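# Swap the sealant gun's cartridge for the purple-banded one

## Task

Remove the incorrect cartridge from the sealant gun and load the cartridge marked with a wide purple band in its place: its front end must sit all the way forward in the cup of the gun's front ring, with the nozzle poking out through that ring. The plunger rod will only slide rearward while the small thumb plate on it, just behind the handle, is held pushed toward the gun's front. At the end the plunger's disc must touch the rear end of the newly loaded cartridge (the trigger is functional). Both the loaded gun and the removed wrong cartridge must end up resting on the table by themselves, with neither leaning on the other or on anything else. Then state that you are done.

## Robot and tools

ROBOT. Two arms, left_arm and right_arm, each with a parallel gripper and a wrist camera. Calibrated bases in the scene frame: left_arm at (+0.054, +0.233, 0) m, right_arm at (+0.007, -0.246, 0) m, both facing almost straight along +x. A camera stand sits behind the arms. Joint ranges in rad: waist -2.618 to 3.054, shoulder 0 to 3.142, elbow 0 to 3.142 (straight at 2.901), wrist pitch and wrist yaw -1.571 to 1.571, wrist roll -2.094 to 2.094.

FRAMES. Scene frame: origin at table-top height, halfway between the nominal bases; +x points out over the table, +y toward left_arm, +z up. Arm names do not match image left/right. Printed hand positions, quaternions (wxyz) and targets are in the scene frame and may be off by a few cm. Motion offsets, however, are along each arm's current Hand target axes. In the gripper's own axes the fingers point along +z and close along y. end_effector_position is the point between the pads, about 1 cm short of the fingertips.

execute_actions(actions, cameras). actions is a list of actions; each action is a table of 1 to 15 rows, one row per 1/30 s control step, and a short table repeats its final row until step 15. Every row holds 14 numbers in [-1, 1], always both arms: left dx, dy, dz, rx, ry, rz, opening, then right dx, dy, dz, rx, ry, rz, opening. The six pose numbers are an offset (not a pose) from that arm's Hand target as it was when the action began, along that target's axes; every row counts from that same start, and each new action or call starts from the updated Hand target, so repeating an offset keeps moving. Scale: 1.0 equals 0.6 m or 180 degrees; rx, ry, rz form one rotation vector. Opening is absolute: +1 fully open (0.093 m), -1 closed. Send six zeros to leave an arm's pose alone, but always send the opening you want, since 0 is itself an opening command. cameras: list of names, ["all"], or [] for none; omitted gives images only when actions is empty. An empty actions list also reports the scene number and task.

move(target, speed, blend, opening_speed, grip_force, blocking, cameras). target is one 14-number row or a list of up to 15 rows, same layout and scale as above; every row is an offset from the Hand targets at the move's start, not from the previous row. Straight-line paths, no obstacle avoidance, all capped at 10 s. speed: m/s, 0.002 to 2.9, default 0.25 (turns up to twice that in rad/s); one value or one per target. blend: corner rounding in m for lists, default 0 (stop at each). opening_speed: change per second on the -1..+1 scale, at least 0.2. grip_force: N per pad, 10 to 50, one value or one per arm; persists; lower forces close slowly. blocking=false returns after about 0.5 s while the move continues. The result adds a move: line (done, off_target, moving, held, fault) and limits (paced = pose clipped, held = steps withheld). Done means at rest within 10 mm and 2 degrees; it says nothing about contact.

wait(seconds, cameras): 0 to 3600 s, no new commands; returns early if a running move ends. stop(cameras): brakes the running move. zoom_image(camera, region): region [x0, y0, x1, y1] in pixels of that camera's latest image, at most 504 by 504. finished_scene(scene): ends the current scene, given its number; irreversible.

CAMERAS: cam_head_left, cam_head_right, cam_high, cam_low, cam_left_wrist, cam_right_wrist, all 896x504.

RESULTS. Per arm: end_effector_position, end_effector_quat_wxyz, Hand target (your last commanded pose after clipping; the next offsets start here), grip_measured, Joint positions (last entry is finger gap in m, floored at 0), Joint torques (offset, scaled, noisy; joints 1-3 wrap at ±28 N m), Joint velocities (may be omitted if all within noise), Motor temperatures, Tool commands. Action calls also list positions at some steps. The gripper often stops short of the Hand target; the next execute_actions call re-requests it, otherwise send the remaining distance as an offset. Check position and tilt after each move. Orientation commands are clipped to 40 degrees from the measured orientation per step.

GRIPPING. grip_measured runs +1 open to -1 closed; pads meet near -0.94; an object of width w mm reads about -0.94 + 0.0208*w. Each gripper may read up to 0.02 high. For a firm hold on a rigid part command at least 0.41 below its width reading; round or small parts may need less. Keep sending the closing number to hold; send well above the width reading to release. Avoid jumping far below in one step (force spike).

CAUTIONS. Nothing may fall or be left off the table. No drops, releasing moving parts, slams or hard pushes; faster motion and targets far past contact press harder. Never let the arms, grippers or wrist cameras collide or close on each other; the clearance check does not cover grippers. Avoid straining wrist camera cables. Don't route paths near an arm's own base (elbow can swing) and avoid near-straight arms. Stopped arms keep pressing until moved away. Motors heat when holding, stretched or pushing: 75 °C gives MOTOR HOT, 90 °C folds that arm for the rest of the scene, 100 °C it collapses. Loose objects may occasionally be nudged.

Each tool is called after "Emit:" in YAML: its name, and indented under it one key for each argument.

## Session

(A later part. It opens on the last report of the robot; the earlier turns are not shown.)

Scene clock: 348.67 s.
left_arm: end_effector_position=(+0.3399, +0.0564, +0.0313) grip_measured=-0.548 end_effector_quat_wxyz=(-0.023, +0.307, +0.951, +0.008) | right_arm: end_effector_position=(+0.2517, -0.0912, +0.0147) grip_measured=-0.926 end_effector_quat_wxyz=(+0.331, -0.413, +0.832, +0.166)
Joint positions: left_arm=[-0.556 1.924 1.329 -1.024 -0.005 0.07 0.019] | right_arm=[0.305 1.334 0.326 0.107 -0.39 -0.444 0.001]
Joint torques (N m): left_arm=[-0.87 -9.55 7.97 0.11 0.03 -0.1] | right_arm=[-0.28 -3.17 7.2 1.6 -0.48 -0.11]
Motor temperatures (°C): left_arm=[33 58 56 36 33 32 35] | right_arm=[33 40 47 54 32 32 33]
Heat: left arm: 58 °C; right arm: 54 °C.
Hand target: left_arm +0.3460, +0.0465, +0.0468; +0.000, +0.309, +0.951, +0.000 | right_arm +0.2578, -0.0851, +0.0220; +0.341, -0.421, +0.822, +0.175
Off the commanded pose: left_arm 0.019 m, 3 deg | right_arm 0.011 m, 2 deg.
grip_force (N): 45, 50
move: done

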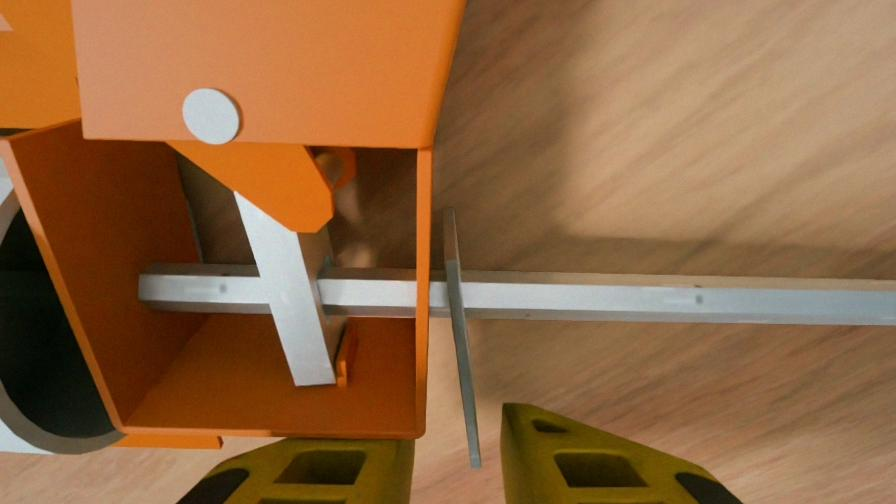

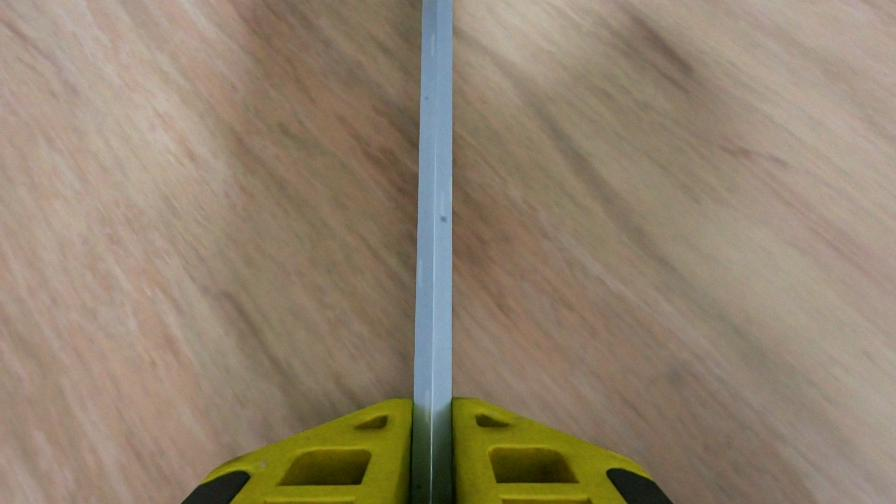

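Emit:
move:
  target: [0.0,0.0,0,0,0,0,-1,0,0,0,0,0,0,-1]
  speed: 0.1
  opening_speed: 0.6
  cameras: ["cam_left_wrist", "cam_right_wrist"]

Scene clock: 352.43 s.
left_arm: end_effector_position=(+0.3382, +0.0545, +0.0313) grip_measured=-0.970 end_effector_quat_wxyz=(-0.025, +0.303, +0.953, +0.005) | right_arm: end_effector_position=(+0.2517, -0.0911, +0.0147) grip_measured=-0.939 end_effector_quat_wxyz=(+0.331, -0.413, +0.832, +0.166)
Joint positions: left_arm=[-0.56 1.924 1.329 -1.025 0.003 0.058 0] | right_arm=[0.305 1.334 0.326 0.107 -0.39 -0.444 0]
Joint torques (N m): left_arm=[-0.62 -9.57 7.94 0.11 -0.04 0.02] | right_arm=[-0.27 -3.17 7.12 1.6 -0.46 -0.1]
Motor temperatures (°C): left_arm=[33 59 57 36 33 32 35] | right_arm=[33 39 48 54 32 32 34]
Heat: left arm: 59 °C; right arm: 54 °C.
Hand target: left_arm +0.3460, +0.0465, +0.0468; +0.000, +0.309, +0.951, +0.000 | right_arm +0.2578, -0.0851, +0.0220; +0.341, -0.421, +0.822, +0.175
Off the commanded pose: left_arm 0.019 m, 3 deg | right_arm 0.011 m, 2 deg.
grip_force (N): 45, 50
move: done

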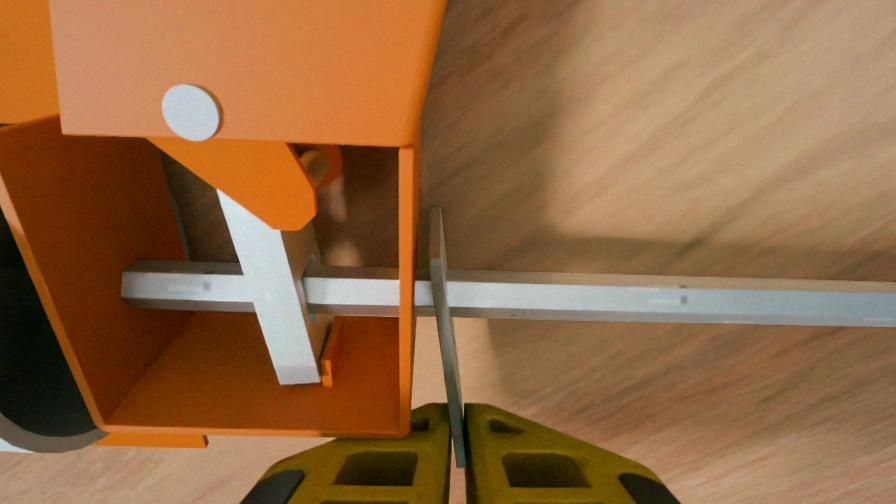

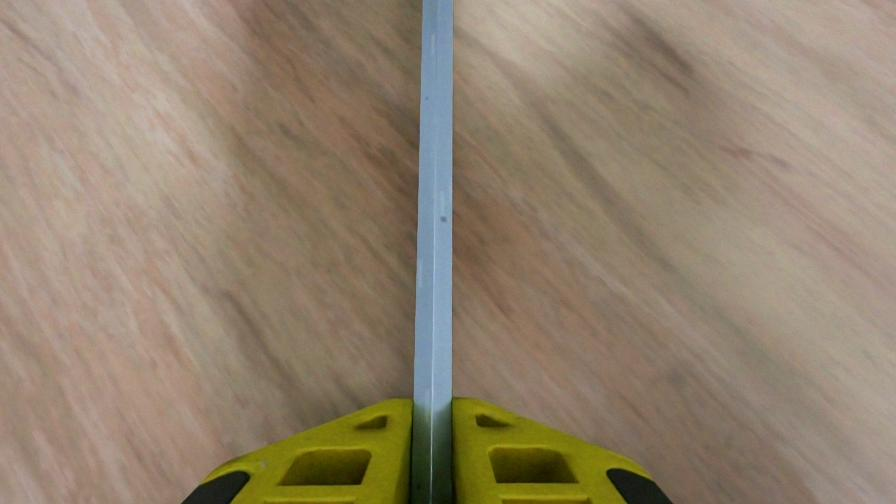

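Emit:
move:
  target: [0.0,0.014,0,0,0,0,-1,0,0,0,0,0,0,-1]
  speed: 0.05
  cameras: ["cam_left_wrist"]

Scene clock: 354.47 s.
left_arm: end_effector_position=(+0.3392, +0.0560, +0.0313) grip_measured=-0.970 end_effector_quat_wxyz=(-0.025, +0.300, +0.954, +0.005) | right_arm: end_effector_position=(+0.2517, -0.0911, +0.0147) grip_measured=-0.939 end_effector_quat_wxyz=(+0.331, -0.413, +0.832, +0.166)
Joint positions: left_arm=[-0.555 1.924 1.329 -1.025 0.003 0.057 0] | right_arm=[0.305 1.334 0.326 0.107 -0.39 -0.444 0]
Joint torques (N m): left_arm=[0.95 -9.37 8.17 0.1 -0.04 0.24] | right_arm=[-0.29 -3.21 7.16 1.6 -0.47 -0.11]
Motor temperatures (°C): left_arm=[33 60 57 36 33 32 35] | right_arm=[33 39 48 54 32 32 34]
Heat: left arm: 60 °C; right arm: 54 °C.
Hand target: left_arm +0.3510, +0.0533, +0.0468; +0.000, +0.309, +0.951, +0.000 | right_arm +0.2578, -0.0851, +0.0220; +0.341, -0.421, +0.822, +0.175
Off the commanded pose: left_arm 0.020 m, 3 deg | right_arm 0.011 m, 2 deg.
grip_force (N): 45, 50
move: off_target (left_arm)

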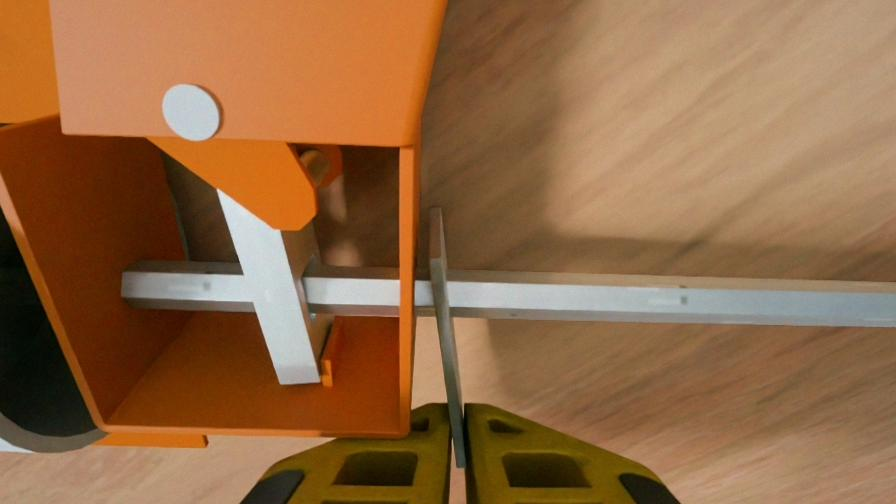

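Emit:
move:
  target: [0.0,0.025,0,0,0,0,-1,0,0,0,0,0,0,-1]
  speed: 0.05
  cameras: ["cam_left_wrist", "cam_right_wrist"]

Scene clock: 357.27 s.
left_arm: end_effector_position=(+0.3406, +0.0575, +0.0319) grip_measured=-0.970 end_effector_quat_wxyz=(-0.029, +0.304, +0.952, -0.016) | right_arm: end_effector_position=(+0.2526, -0.0905, +0.0154) grip_measured=-0.939 end_effector_quat_wxyz=(+0.332, -0.414, +0.831, +0.167)
Joint positions: left_arm=[-0.529 1.924 1.331 -1.027 0.043 0.094 0] | right_arm=[0.305 1.337 0.329 0.109 -0.392 -0.444 0]
Joint torques (N m): left_arm=[2.22 -9.01 8.59 0.09 -0.43 0.36] | right_arm=[-0.29 -3.36 6.86 1.58 -0.45 -0.11]
Motor temperatures (°C): left_arm=[33 61 58 36 33 32 35] | right_arm=[33 39 48 54 32 32 34]
Heat: left arm: 61 °C; right arm: 54 °C.
Hand target: left_arm +0.3597, +0.0654, +0.0468; +0.000, +0.309, +0.951, +0.000 | right_arm +0.2578, -0.0851, +0.0220; +0.341, -0.421, +0.822, +0.175
Off the commanded pose: left_arm 0.026 m, 4 deg | right_arm 0.010 m, 2 deg.
grip_force (N): 45, 50
move: off_target (left_arm)

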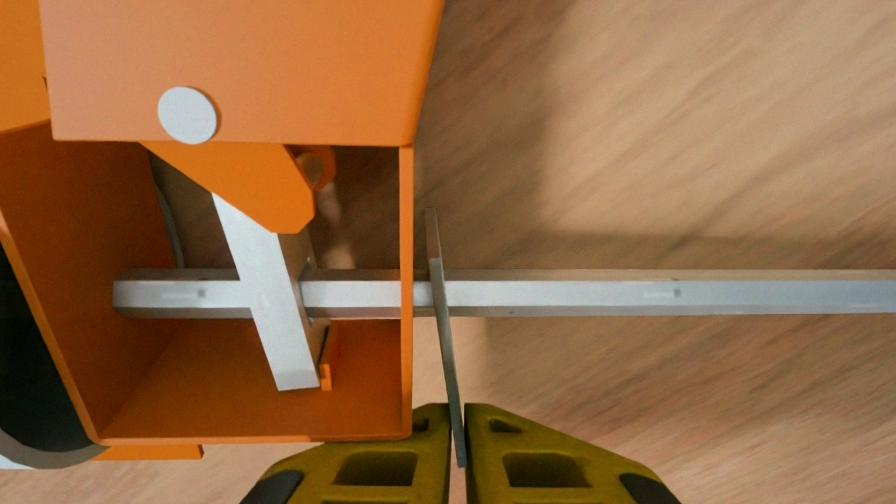

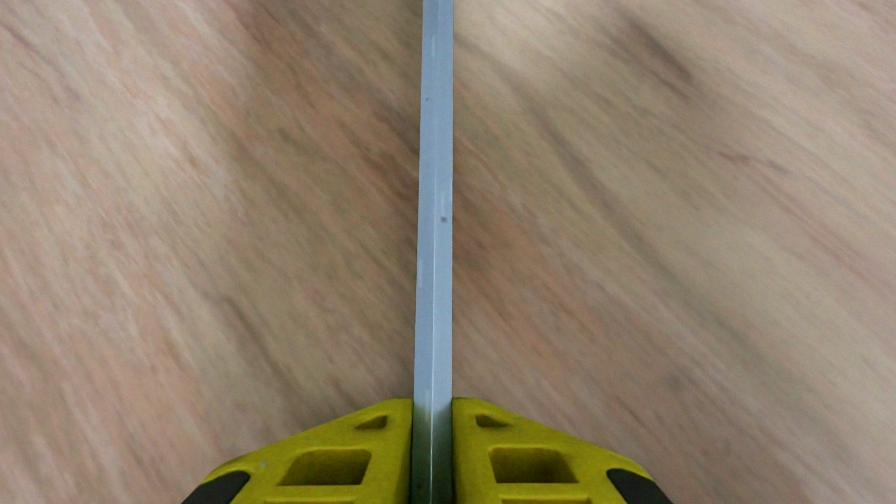

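Emit:
move:
  target: [0.0,0.03,0,0,0,0,-1,0,0,0,0,0,0,-1]
  speed: 0.05
  cameras: ["cam_left_wrist", "cam_right_wrist"]

Scene clock: 367.33 s.
left_arm: end_effector_position=(+0.3429, +0.0604, +0.0329) grip_measured=-0.970 end_effector_quat_wxyz=(-0.032, +0.309, +0.950, -0.037) | right_arm: end_effector_position=(+0.2549, -0.0898, +0.0168) grip_measured=-0.939 end_effector_quat_wxyz=(+0.334, -0.409, +0.832, +0.168)
Joint positions: left_arm=[-0.497 1.924 1.333 -1.029 0.085 0.136 0] | right_arm=[0.305 1.34 0.336 0.11 -0.391 -0.433 0]
Joint torques (N m): left_arm=[3.73 -8.49 9.31 0.06 -0.76 0.33] | right_arm=[-0.25 -3.78 6.39 1.6 -0.44 -0.22]
Motor temperatures (°C): left_arm=[33 62 59 35 33 32 35] | right_arm=[33 39 49 54 32 32 35]
Heat: left arm: 62 °C; right arm: 54 °C.
Hand target: left_arm +0.3704, +0.0801, +0.0468; +0.000, +0.309, +0.951, +0.000 | right_arm +0.2578, -0.0851, +0.0221; +0.341, -0.421, +0.822, +0.175
Off the commanded pose: left_arm 0.036 m, 6 deg | right_arm 0.008 m, 2 deg.
grip_force (N): 45, 50
move: off_target (left_arm)

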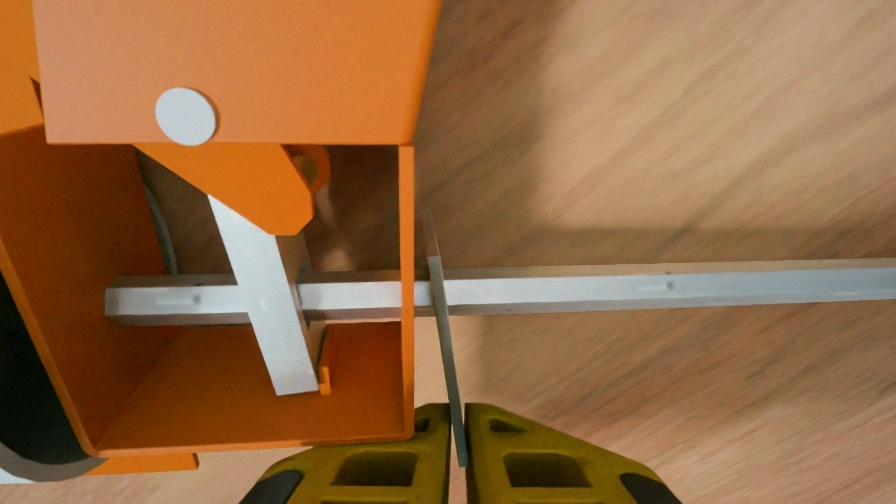

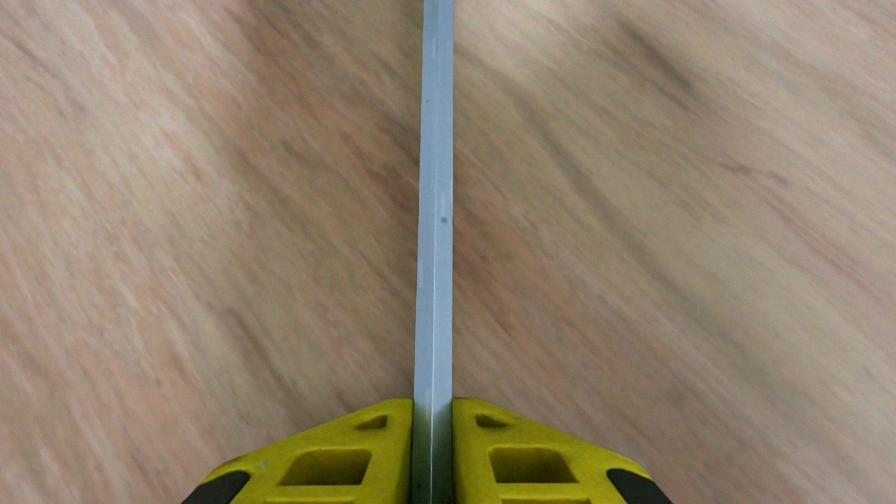

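Emit:
move:
  target: [0.0,-0.06,0,0,0,0,-1,0.008,0,0.008,0,0,0,-1]
  speed: 0.05
  cameras: ["cam_left_wrist", "cam_right_wrist"]

Scene clock: 372.27 s.
left_arm: end_effector_position=(+0.3418, +0.0581, +0.0323) grip_measured=-0.970 end_effector_quat_wxyz=(-0.024, +0.302, +0.953, +0.001) | right_arm: end_effector_position=(+0.2561, -0.0882, +0.0141) grip_measured=-0.939 end_effector_quat_wxyz=(+0.333, -0.410, +0.831, +0.172)
Joint positions: left_arm=[-0.542 1.924 1.333 -1.026 0.009 0.074 0] | right_arm=[0.305 1.366 0.336 0.135 -0.399 -0.433 0]
Joint torques (N m): left_arm=[-0.76 -9.46 7.82 0.11 -0.1 0] | right_arm=[-0.17 -3.15 5.14 1.79 -0.38 -0.22]
Motor temperatures (°C): left_arm=[34 63 59 35 33 32 35] | right_arm=[33 39 49 54 32 32 35]
Heat: left arm: 63 °C; right arm: 54 °C.
Hand target: left_arm +0.3492, +0.0509, +0.0468; +0.000, +0.309, +0.951, +0.000 | right_arm +0.2578, -0.0851, +0.0153; +0.341, -0.421, +0.822, +0.175
Off the commanded pose: left_arm 0.018 m, 3 deg | right_arm 0.004 m, 2 deg.
grip_force (N): 45, 50
move: off_target (left_arm)

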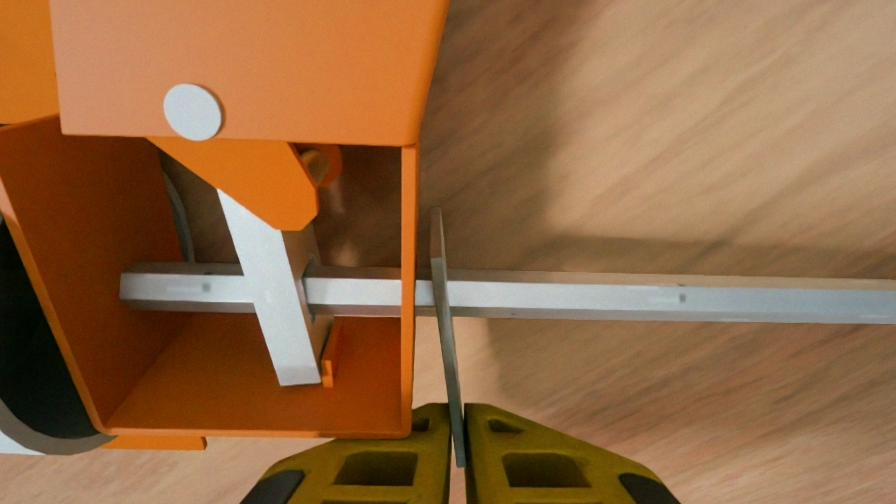

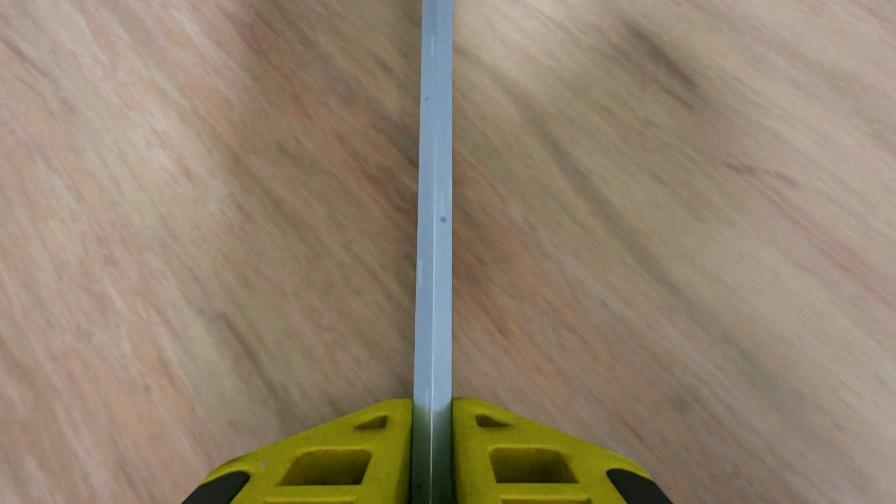

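Emit:
move:
  target: [0.0,0.0,0,0,0,0,-1,-0.0198,0,0.0038,0,0,0,-1]
  speed: 0.05
  cameras: ["cam_left_wrist"]

Scene clock: 374.00 s.
left_arm: end_effector_position=(+0.3425, +0.0592, +0.0323) grip_measured=-0.970 end_effector_quat_wxyz=(-0.023, +0.301, +0.953, +0.005) | right_arm: end_effector_position=(+0.2567, -0.0853, +0.0149) grip_measured=-0.939 end_effector_quat_wxyz=(+0.331, -0.412, +0.831, +0.171)
Joint positions: left_arm=[-0.542 1.924 1.333 -1.026 0.001 0.072 0] | right_arm=[0.318 1.37 0.348 0.125 -0.39 -0.428 0]
Joint torques (N m): left_arm=[-0.8 -9.46 7.8 0.11 -0.05 0.03] | right_arm=[1.22 -3.26 7.28 1.67 -0.28 -0.02]
Motor temperatures (°C): left_arm=[34 63 59 35 33 32 35] | right_arm=[33 39 49 54 32 32 35]
Heat: left arm: 63 °C; right arm: 54 °C.
Hand target: left_arm +0.3491, +0.0509, +0.0468; +0.000, +0.309, +0.951, +0.000 | right_arm +0.2636, -0.0769, +0.0221; +0.341, -0.421, +0.822, +0.175
Off the commanded pose: left_arm 0.018 m, 3 deg | right_arm 0.013 m, 2 deg.
grip_force (N): 45, 50
move: off_target (right_arm)

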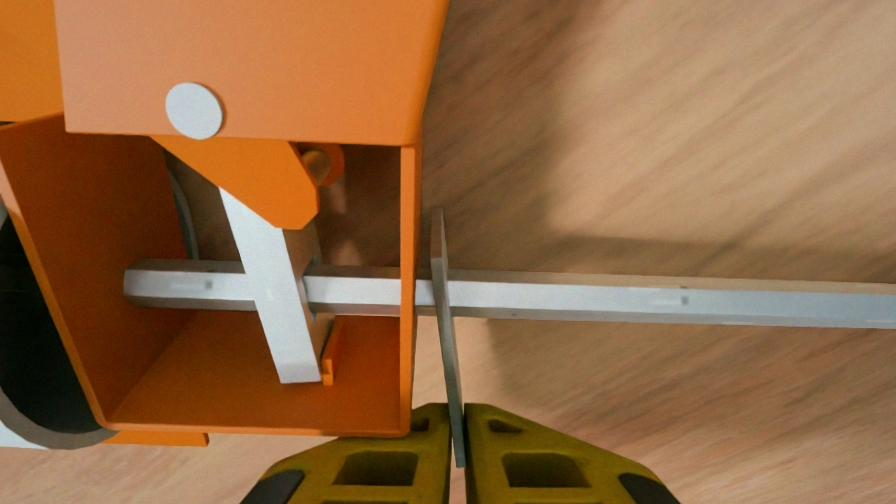

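Emit:
move:
  target: [0.0,0.018,0,0,0,0,-1,0,0,0,0,0,0,-1]
  speed: 0.05
  cameras: ["cam_left_wrist"]

Emit:
move:
  target: [0.0,0.018,0,0,0,0,-1,0,0,0,0,0,0,-1]
  speed: 0.05
  cameras: ["cam_left_wrist"]

Scene clock: 376.37 s.
left_arm: end_effector_position=(+0.3439, +0.0616, +0.0323) grip_measured=-0.970 end_effector_quat_wxyz=(-0.023, +0.298, +0.954, +0.003) | right_arm: end_effector_position=(+0.2570, -0.0849, +0.0151) grip_measured=-0.939 end_effector_quat_wxyz=(+0.331, -0.412, +0.832, +0.171)
Joint positions: left_arm=[-0.533 1.924 1.333 -1.026 0.004 0.076 0] | right_arm=[0.32 1.371 0.35 0.124 -0.388 -0.427 0]
Joint torques (N m): left_arm=[1.03 -9.21 8.16 0.11 -0.07 0.31] | right_arm=[1.06 -3.32 7.21 1.66 -0.28 -0.03]
Motor temperatures (°C): left_arm=[33 64 59 35 33 32 35] | right_arm=[33 39 50 54 32 32 35]
Heat: left arm: 64 °C; right arm: 54 °C.
Hand target: left_arm +0.3555, +0.0596, +0.0468; +0.000, +0.309, +0.951, +0.000 | right_arm +0.2637, -0.0769, +0.0221; +0.341, -0.421, +0.822, +0.175
Off the commanded pose: left_arm 0.019 m, 3 deg | right_arm 0.012 m, 2 deg.
grip_force (N): 45, 50
move: off_target (left_arm)

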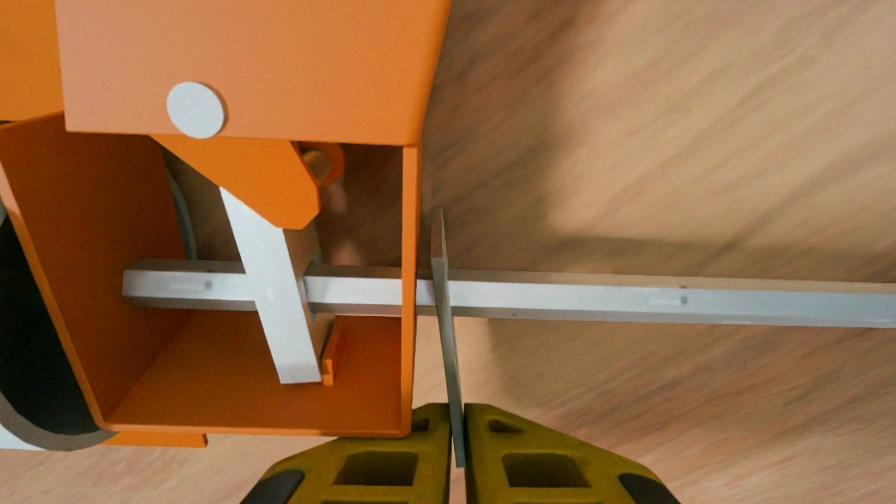

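Scene clock: 377.13 s.
left_arm: end_effector_position=(+0.3453, +0.0639, +0.0323) grip_measured=-0.970 end_effector_quat_wxyz=(-0.026, +0.303, +0.953, -0.009) | right_arm: end_effector_position=(+0.2576, -0.0838, +0.0155) grip_measured=-0.939 end_effector_quat_wxyz=(+0.331, -0.413, +0.831, +0.171)
Joint positions: left_arm=[-0.513 1.924 1.333 -1.026 0.028 0.106 0] | right_arm=[0.323 1.374 0.353 0.125 -0.388 -0.424 0]
Joint torques (N m): left_arm=[1.76 -8.91 8.64 0.09 -0.28 0.27] | right_arm=[0.83 -3.56 6.95 1.67 -0.26 -0.05]
Motor temperatures (°C): left_arm=[33 64 59 35 33 32 35] | right_arm=[33 39 50 54 32 32 35]
Heat: left arm: 64 °C; right arm: 54 °C.
Hand target: left_arm +0.3618, +0.0684, +0.0468; +0.000, +0.309, +0.951, +0.000 | right_arm +0.2636, -0.0769, +0.0221; +0.341, -0.421, +0.822, +0.175
Off the commanded pose: left_arm 0.022 m, 3 deg | right_arm 0.011 m, 2 deg.
grip_force (N): 45, 50
move: off_target (left_arm)

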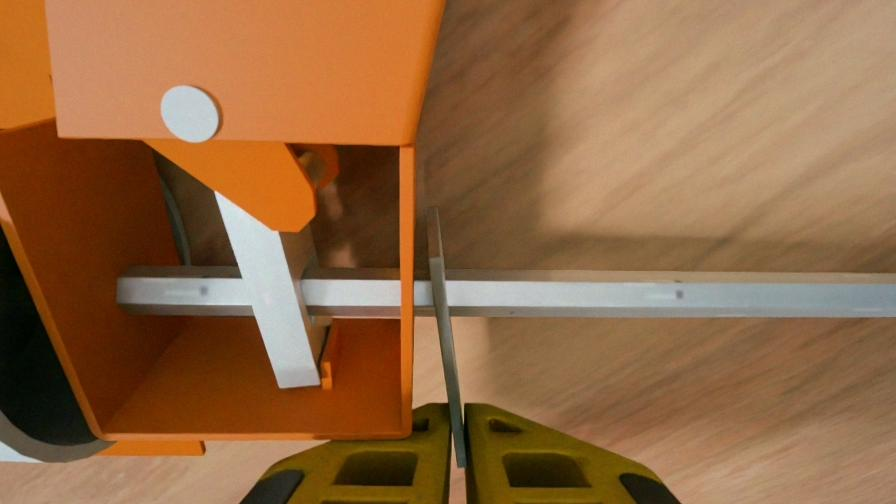

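Emit:
move:
  target:
    - [0,-0.034,0,0,0,0,-1,0,0,0,0,0,0,-1]
    - [0,-0.034,0,0,0,0,-0.5,0,0,0,0,0,0,-1]
    - [0.005,-0.034,-0.07,0,0,0,-0.5,0,0,0,0,0,0,-1]
  speed: 0.12
  opening_speed: 1.0
  cameras: ["cam_left_wrist"]

Scene clock: 392.37 s.
left_arm: end_effector_position=(+0.3438, +0.0582, +0.0760) grip_measured=-0.502 end_effector_quat_wxyz=(-0.015, +0.303, +0.953, +0.002) | right_arm: end_effector_position=(+0.2576, -0.0841, +0.0150) grip_measured=-0.939 end_effector_quat_wxyz=(+0.330, -0.412, +0.832, +0.171)
Joint positions: left_arm=[-0.542 1.871 1.442 -1.172 0.003 0.077 0.021] | right_arm=[0.323 1.375 0.353 0.125 -0.386 -0.424 0]
Joint torques (N m): left_arm=[-0.5 -8.73 8.18 0.1 -0.04 0.02] | right_arm=[0.79 -3.64 6.91 1.65 -0.31 -0.05]
Motor temperatures (°C): left_arm=[33 65 60 35 33 32 35] | right_arm=[33 39 50 55 32 32 35]
Heat: left arm: 65 °C; right arm: 55 °C.
Hand target: left_arm +0.3474, +0.0537, +0.0888; +0.000, +0.309, +0.951, +0.000 | right_arm +0.2636, -0.0769, +0.0221; +0.341, -0.421, +0.822, +0.175
Off the commanded pose: left_arm 0.014 m, 2 deg | right_arm 0.012 m, 2 deg.
grip_force (N): 45, 50
move: off_target (left_arm); target 2's new opening was sent with left_arm's hand 0.018 m and 3 deg from that target

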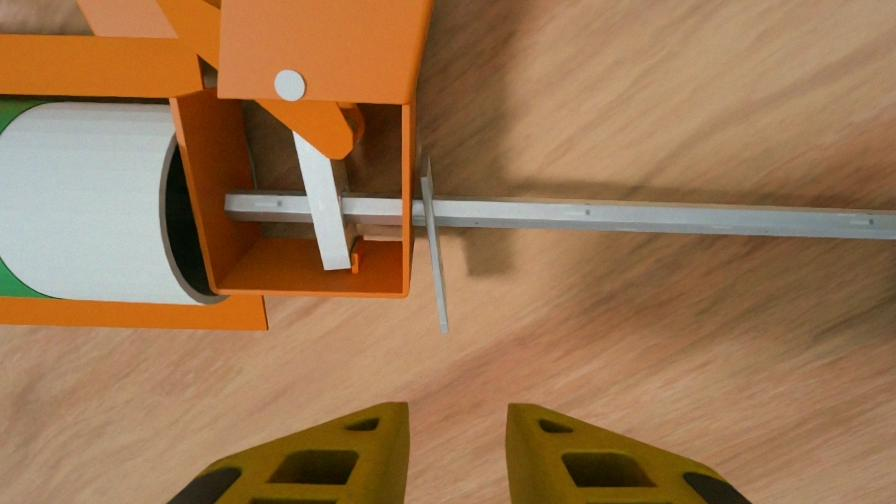

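Emit:
move:
  target: [0.0178,0.0653,0.05,0,0,-0.0556,1,0,0,0,0,0,0,-1]
  speed: 0.15
  cameras: ["cam_left_wrist"]

Scene clock: 398.47 s.
left_arm: end_effector_position=(+0.3604, +0.0892, +0.0589) grip_measured=+1.000 end_effector_quat_wxyz=(-0.007, +0.234, +0.972, +0.000) | right_arm: end_effector_position=(+0.2576, -0.0841, +0.0150) grip_measured=-0.939 end_effector_quat_wxyz=(+0.330, -0.412, +0.832, +0.171)
Joint positions: left_arm=[-0.438 1.871 1.372 -1.086 0.003 0.038 0.093] | right_arm=[0.323 1.375 0.353 0.125 -0.386 -0.424 0]
Joint torques (N m): left_arm=[0.68 -8.24 4.72 0.46 -0.05 -0.17] | right_arm=[0.73 -3.67 6.89 1.65 -0.31 -0.04]
Motor temperatures (°C): left_arm=[33 63 61 35 32 32 35] | right_arm=[33 39 50 55 32 32 35]
Heat: left arm: 63 °C; right arm: 55 °C.
Hand target: left_arm +0.3618, +0.0916, +0.0588; +0.000, +0.225, +0.974, +0.000 | right_arm +0.2636, -0.0769, +0.0221; +0.341, -0.421, +0.822, +0.175
Off the commanded pose: left_arm 0.003 m, 1 deg | right_arm 0.012 m, 2 deg.
grip_force (N): 45, 50
move: done

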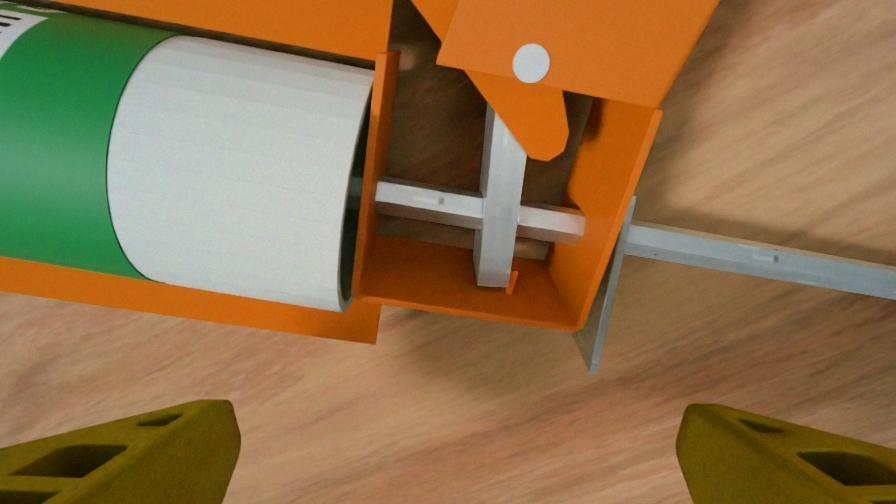

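Emit:
move:
  target: [-0.003,0.0,0.065,0,0,0,1,0,0,0,0,0,0,-1]
  speed: 0.1
  cameras: ["cam_left_wrist"]

Scene clock: 404.80 s.
left_arm: end_effector_position=(+0.3572, +0.0908, +0.0270) grip_measured=+1.000 end_effector_quat_wxyz=(-0.010, +0.232, +0.973, +0.000) | right_arm: end_effector_position=(+0.2576, -0.0841, +0.0150) grip_measured=-0.939 end_effector_quat_wxyz=(+0.330, -0.412, +0.832, +0.171)
Joint positions: left_arm=[-0.438 1.901 1.279 -0.968 0.003 0.034 0.093] | right_arm=[0.323 1.375 0.353 0.125 -0.386 -0.424 0]
Joint torques (N m): left_arm=[0.64 -6.24 4.79 0.66 -0.05 -0.16] | right_arm=[0.7 -3.69 6.9 1.65 -0.32 -0.06]
Motor temperatures (°C): left_arm=[33 62 60 35 32 32 35] | right_arm=[33 39 50 55 32 32 35]
Heat: left arm: 62 °C; right arm: 55 °C.
Hand target: left_arm +0.3635, +0.0907, +0.0198; +0.000, +0.225, +0.974, +0.000 | right_arm +0.2636, -0.0769, +0.0221; +0.341, -0.421, +0.822, +0.175
Off the commanded pose: left_arm 0.010 m, 1 deg | right_arm 0.012 m, 2 deg.
grip_force (N): 45, 50
move: done

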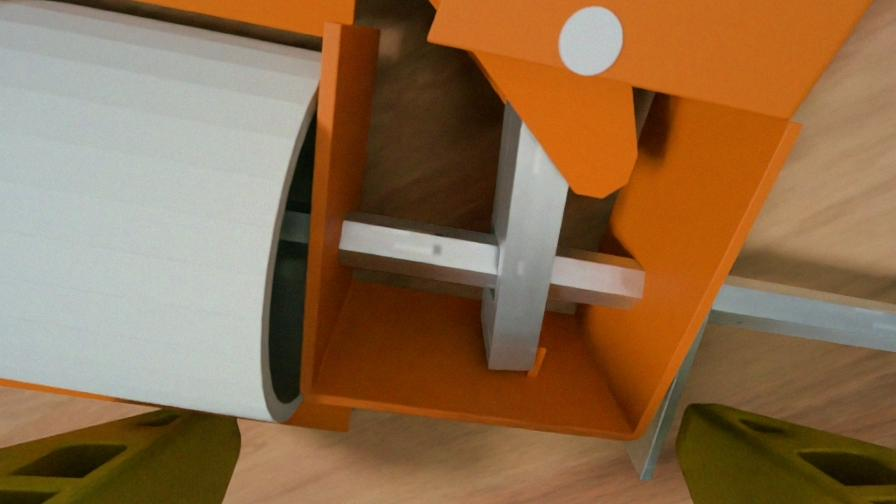

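Emit:
move:
  target: [-0.012,0.0,0.006,0,0,0,1,0,0,0,0,0,0,-1]
  speed: 0.1
  cameras: ["cam_left_wrist"]

Scene clock: 407.93 s.
left_arm: end_effector_position=(+0.3560, +0.0926, +0.0201) grip_measured=+1.000 end_effector_quat_wxyz=(-0.019, +0.230, +0.973, +0.006) | right_arm: end_effector_position=(+0.2576, -0.0841, +0.0150) grip_measured=-0.939 end_effector_quat_wxyz=(+0.330, -0.412, +0.832, +0.170)
Joint positions: left_arm=[-0.438 1.922 1.279 -0.968 -0.004 0.029 0.093] | right_arm=[0.323 1.375 0.353 0.125 -0.386 -0.424 0]
Joint torques (N m): left_arm=[0.62 -5.91 6.79 0.62 0.01 -0.07] | right_arm=[0.77 -3.77 6.9 1.66 -0.29 -0.06]
Motor temperatures (°C): left_arm=[33 62 59 35 32 32 35] | right_arm=[33 39 50 55 32 32 35]
Heat: left arm: 62 °C; right arm: 55 °C.
Hand target: left_arm +0.3700, +0.0876, +0.0162; +0.000, +0.225, +0.974, +0.000 | right_arm +0.2636, -0.0769, +0.0221; +0.341, -0.421, +0.822, +0.175
Off the commanded pose: left_arm 0.015 m, 2 deg | right_arm 0.012 m, 2 deg.
grip_force (N): 45, 50
move: off_target (left_arm)

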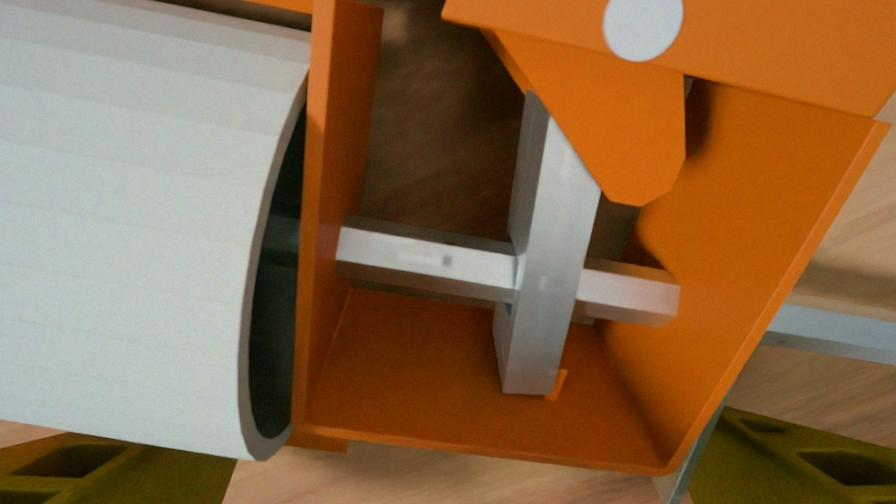

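Emit:
move:
  target:
    - [-0.002,0.0,-0.06,0,0,0,1,0,0,0,0,0,0,-1]
    - [-0.002,0.0,0.0,0,0,0,1,0,0,0,0,0,0,-1]
  speed: 0.1
  cameras: ["cam_left_wrist"]

Scene clock: 413.87 s.
left_arm: end_effector_position=(+0.3686, +0.0883, +0.0322) grip_measured=+1.000 end_effector_quat_wxyz=(-0.002, +0.230, +0.973, +0.006) | right_arm: end_effector_position=(+0.2577, -0.0843, +0.0148) grip_measured=-0.939 end_effector_quat_wxyz=(+0.330, -0.412, +0.832, +0.170)
Joint positions: left_arm=[-0.438 1.922 1.331 -0.985 -0.012 0.029 0.093] | right_arm=[0.323 1.376 0.353 0.125 -0.384 -0.424 0]
Joint torques (N m): left_arm=[0.53 -5.75 3.29 0.84 0.08 -0.07] | right_arm=[0.73 -3.73 6.91 1.65 -0.33 -0.06]
Motor temperatures (°C): left_arm=[33 60 60 36 32 32 35] | right_arm=[33 39 50 55 32 32 36]
Heat: left arm: 60 °C; right arm: 55 °C.
Hand target: left_arm +0.3711, +0.0871, +0.0162; +0.000, +0.225, +0.974, +0.000 | right_arm +0.2636, -0.0769, +0.0220; +0.341, -0.421, +0.822, +0.175
Off the commanded pose: left_arm 0.016 m, 1 deg | right_arm 0.012 m, 2 deg.
grip_force (N): 45, 50
move: off_target (left_arm)

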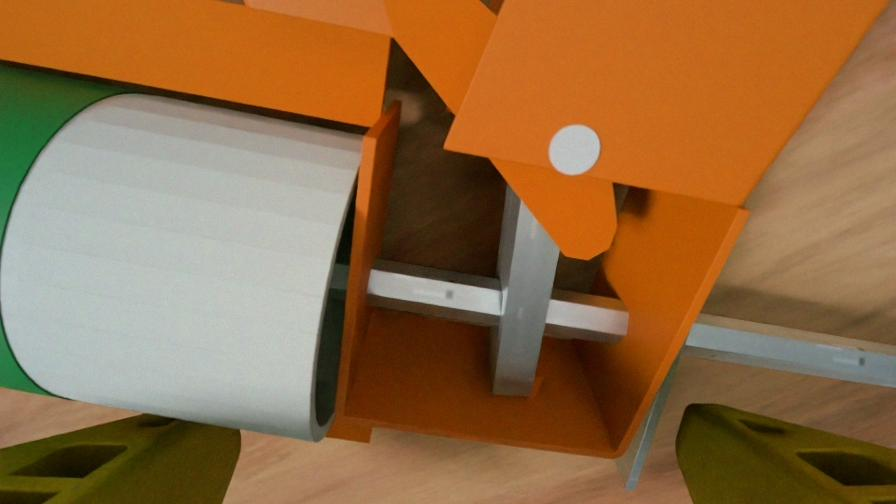

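Emit:
move:
  target:
    - [0.012,0.0,0.0,0,0,0,1,0,0,0,0,0,0,-1]
    - [0.008,0.0,0.012,0,0,0,1,0,0,0,0,0,0,-1]
  speed: 0.1
  cameras: ["cam_left_wrist"]

Scene clock: 416.27 s.
left_arm: end_effector_position=(+0.3677, +0.0887, +0.0306) grip_measured=+1.000 end_effector_quat_wxyz=(+0.008, +0.230, +0.973, +0.005) | right_arm: end_effector_position=(+0.2582, -0.0847, +0.0147) grip_measured=-0.939 end_effector_quat_wxyz=(+0.331, -0.414, +0.832, +0.167)
Joint positions: left_arm=[-0.438 1.904 1.298 -0.951 -0.012 0.029 0.093] | right_arm=[0.323 1.376 0.353 0.126 -0.381 -0.429 0]
Joint torques (N m): left_arm=[0.66 -4.78 2.65 0.86 0.09 -0.08] | right_arm=[0.72 -3.71 7.02 1.64 -0.4 0]
Motor temperatures (°C): left_arm=[33 60 59 36 32 32 35] | right_arm=[33 39 51 55 32 32 36]
Heat: left arm: 60 °C; right arm: 55 °C.
Hand target: left_arm +0.3668, +0.0891, +0.0090; +0.000, +0.225, +0.974, +0.000 | right_arm +0.2636, -0.0769, +0.0221; +0.341, -0.421, +0.822, +0.175
Off the commanded pose: left_arm 0.022 m, 1 deg | right_arm 0.012 m, 2 deg.
grip_force (N): 45, 50
move: off_target (left_arm)

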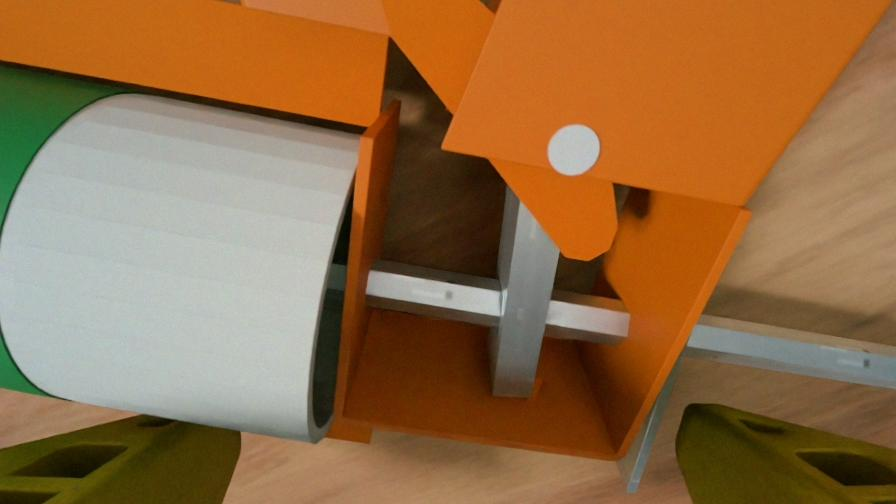

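Emit:
move:
  target:
    - [0.0,0.0,-0.06,0,0,0,1,0,0,0,0,0,0,-1]
    - [0.012,0.0,-0.06,0,0,0,1,0,0,0,0,0,0,-1]
  speed: 0.1
  cameras: ["cam_left_wrist"]

Scene clock: 419.60 s.
left_arm: end_effector_position=(+0.3600, +0.0913, +0.0368) grip_measured=+1.000 end_effector_quat_wxyz=(-0.008, +0.230, +0.973, +0.005) | right_arm: end_effector_position=(+0.2581, -0.0846, +0.0148) grip_measured=-0.939 end_effector_quat_wxyz=(+0.331, -0.414, +0.831, +0.168)
Joint positions: left_arm=[-0.438 1.895 1.313 -1.006 -0.007 0.029 0.093] | right_arm=[0.323 1.376 0.353 0.126 -0.382 -0.429 0]
Joint torques (N m): left_arm=[0.65 -9.43 5.53 0.13 0.03 -0.06] | right_arm=[0.7 -3.81 6.86 1.64 -0.37 0]
Motor temperatures (°C): left_arm=[33 60 59 36 32 32 35] | right_arm=[33 39 51 56 32 32 36]
Heat: left arm: 60 °C; right arm: 56 °C.
Hand target: left_arm +0.3603, +0.0923, +0.0450; +0.000, +0.225, +0.974, +0.000 | right_arm +0.2636, -0.0769, +0.0220; +0.341, -0.421, +0.822, +0.175
Off the commanded pose: left_arm 0.008 m, 1 deg | right_arm 0.012 m, 2 deg.
grip_force (N): 45, 50
move: done

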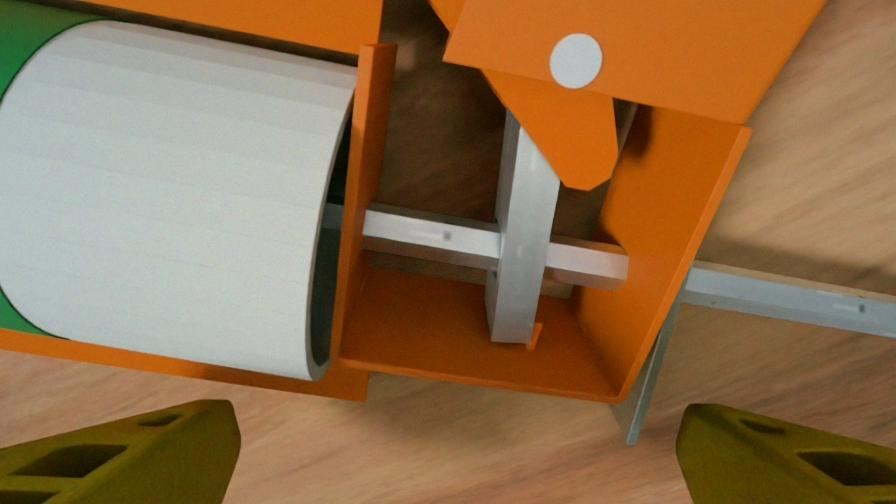

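Emit:
move:
  target: [-0.006,0.0,0.044,0,0,0,1,0,0,0,0,0,0,-1]
  speed: 0.1
  cameras: ["cam_left_wrist"]

Scene clock: 422.03 s.
left_arm: end_effector_position=(+0.3591, +0.0917, +0.0270) grip_measured=+1.000 end_effector_quat_wxyz=(-0.005, +0.230, +0.973, +0.004) | right_arm: end_effector_position=(+0.2581, -0.0846, +0.0148) grip_measured=-0.939 end_effector_quat_wxyz=(+0.331, -0.414, +0.831, +0.168)
Joint positions: left_arm=[-0.438 1.899 1.277 -0.961 -0.007 0.029 0.093] | right_arm=[0.323 1.376 0.353 0.126 -0.382 -0.429 0]
Joint torques (N m): left_arm=[0.64 -6.17 4.55 0.63 0.04 -0.06] | right_arm=[0.73 -3.78 6.93 1.63 -0.38 0.01]
Motor temperatures (°C): left_arm=[33 60 59 36 32 32 35] | right_arm=[33 39 51 56 32 32 36]
Heat: left arm: 60 °C; right arm: 56 °C.
Hand target: left_arm +0.3634, +0.0908, +0.0185; +0.000, +0.225, +0.974, +0.000 | right_arm +0.2636, -0.0769, +0.0220; +0.341, -0.421, +0.822, +0.175
Off the commanded pose: left_arm 0.010 m, 1 deg | right_arm 0.012 m, 2 deg.
grip_force (N): 45, 50
move: done

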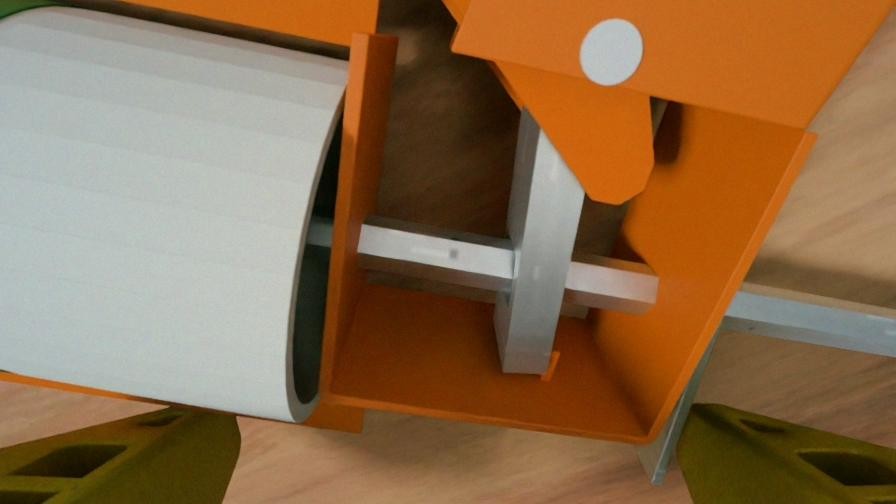

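Emit:
move:
  target: [-0.003,0.03,0.0,0,0,0,1,0,0,0,0,0,0,-1]
  speed: 0.06
  cameras: ["cam_left_wrist"]

Scene clock: 424.37 s.
left_arm: end_effector_position=(+0.3659, +0.1026, +0.0242) grip_measured=+1.000 end_effector_quat_wxyz=(-0.006, +0.219, +0.976, -0.004) | right_arm: end_effector_position=(+0.2581, -0.0845, +0.0149) grip_measured=-0.939 end_effector_quat_wxyz=(+0.331, -0.414, +0.831, +0.168)
Joint positions: left_arm=[-0.392 1.908 1.277 -0.95 0.009 0.052 0.093] | right_arm=[0.323 1.376 0.353 0.126 -0.382 -0.429 0]
Joint torques (N m): left_arm=[1.21 -6.2 5.64 0.49 -0.1 0.23] | right_arm=[0.73 -3.67 6.94 1.65 -0.34 0.02]
Motor temperatures (°C): left_arm=[33 59 58 36 32 32 35] | right_arm=[33 39 51 56 32 32 36]
Heat: left arm: 59 °C; right arm: 56 °C.
Hand target: left_arm +0.3729, +0.1062, +0.0185; +0.000, +0.225, +0.974, +0.000 | right_arm +0.2636, -0.0769, +0.0220; +0.341, -0.421, +0.822, +0.175
Off the commanded pose: left_arm 0.010 m, 1 deg | right_arm 0.012 m, 2 deg.
grip_force (N): 45, 50
move: done

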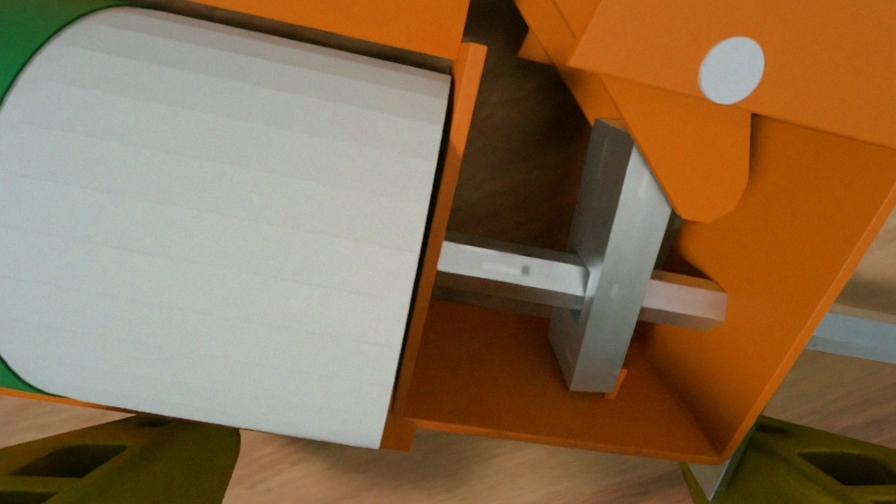

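Emit:
move:
  target: [0,0.015,0.0,0,0,0,1,0,0,0,0,0,0,-1]
  speed: 0.06
  cameras: ["cam_left_wrist"]

Emit:
zoom_image:
  camera: "cam_left_wrist"
  region: [560, 250, 896, 504]

Scene clock: 427.47 s.
left_arm: end_effector_position=(+0.3662, +0.1033, +0.0243) grip_measured=+1.000 end_effector_quat_wxyz=(-0.007, +0.223, +0.975, -0.013) | right_arm: end_effector_position=(+0.2581, -0.0843, +0.0150) grip_measured=-0.939 end_effector_quat_wxyz=(+0.331, -0.414, +0.831, +0.169)
Joint positions: left_arm=[-0.381 1.908 1.277 -0.95 0.028 0.071 0.093] | right_arm=[0.323 1.376 0.353 0.127 -0.383 -0.428 0]
Joint torques (N m): left_arm=[2.4 -6.01 5.86 0.48 -0.29 0.26] | right_arm=[0.8 -3.75 6.87 1.63 -0.33 -0.02]
Motor temperatures (°C): left_arm=[33 59 58 36 32 32 35] | right_arm=[33 39 51 56 32 32 36]
Heat: left arm: 59 °C; right arm: 56 °C.
Hand target: left_arm +0.3768, +0.1142, +0.0185; +0.000, +0.225, +0.974, +0.000 | right_arm +0.2636, -0.0769, +0.0221; +0.341, -0.421, +0.822, +0.175
Off the commanded pose: left_arm 0.016 m, 2 deg | right_arm 0.012 m, 2 deg.
grip_force (N): 45, 50
move: off_target (left_arm)

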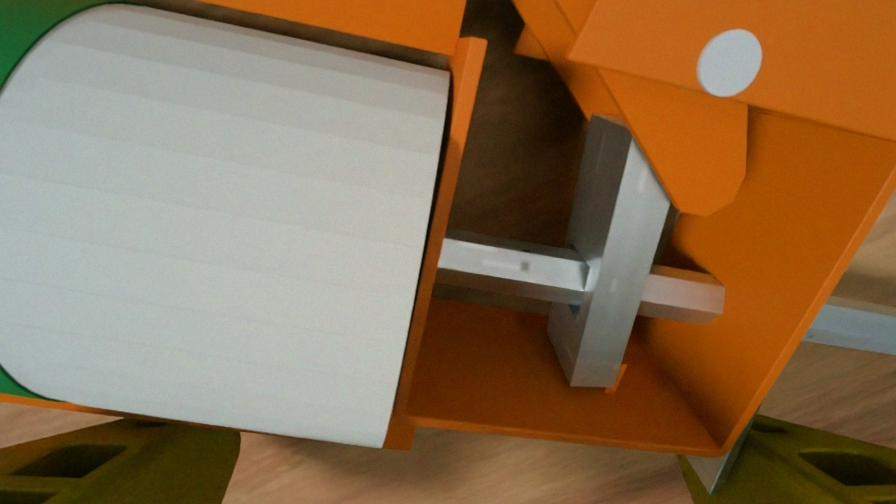

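Scaled by 1.500 from the camera's image (finer frame: 1280x720).

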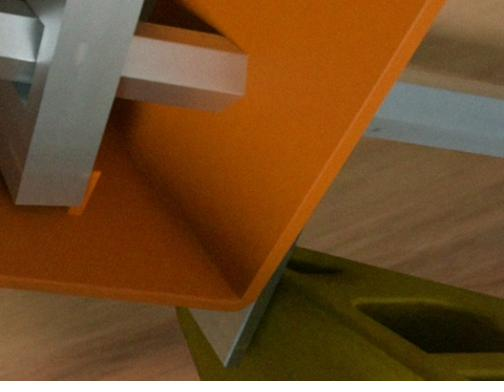

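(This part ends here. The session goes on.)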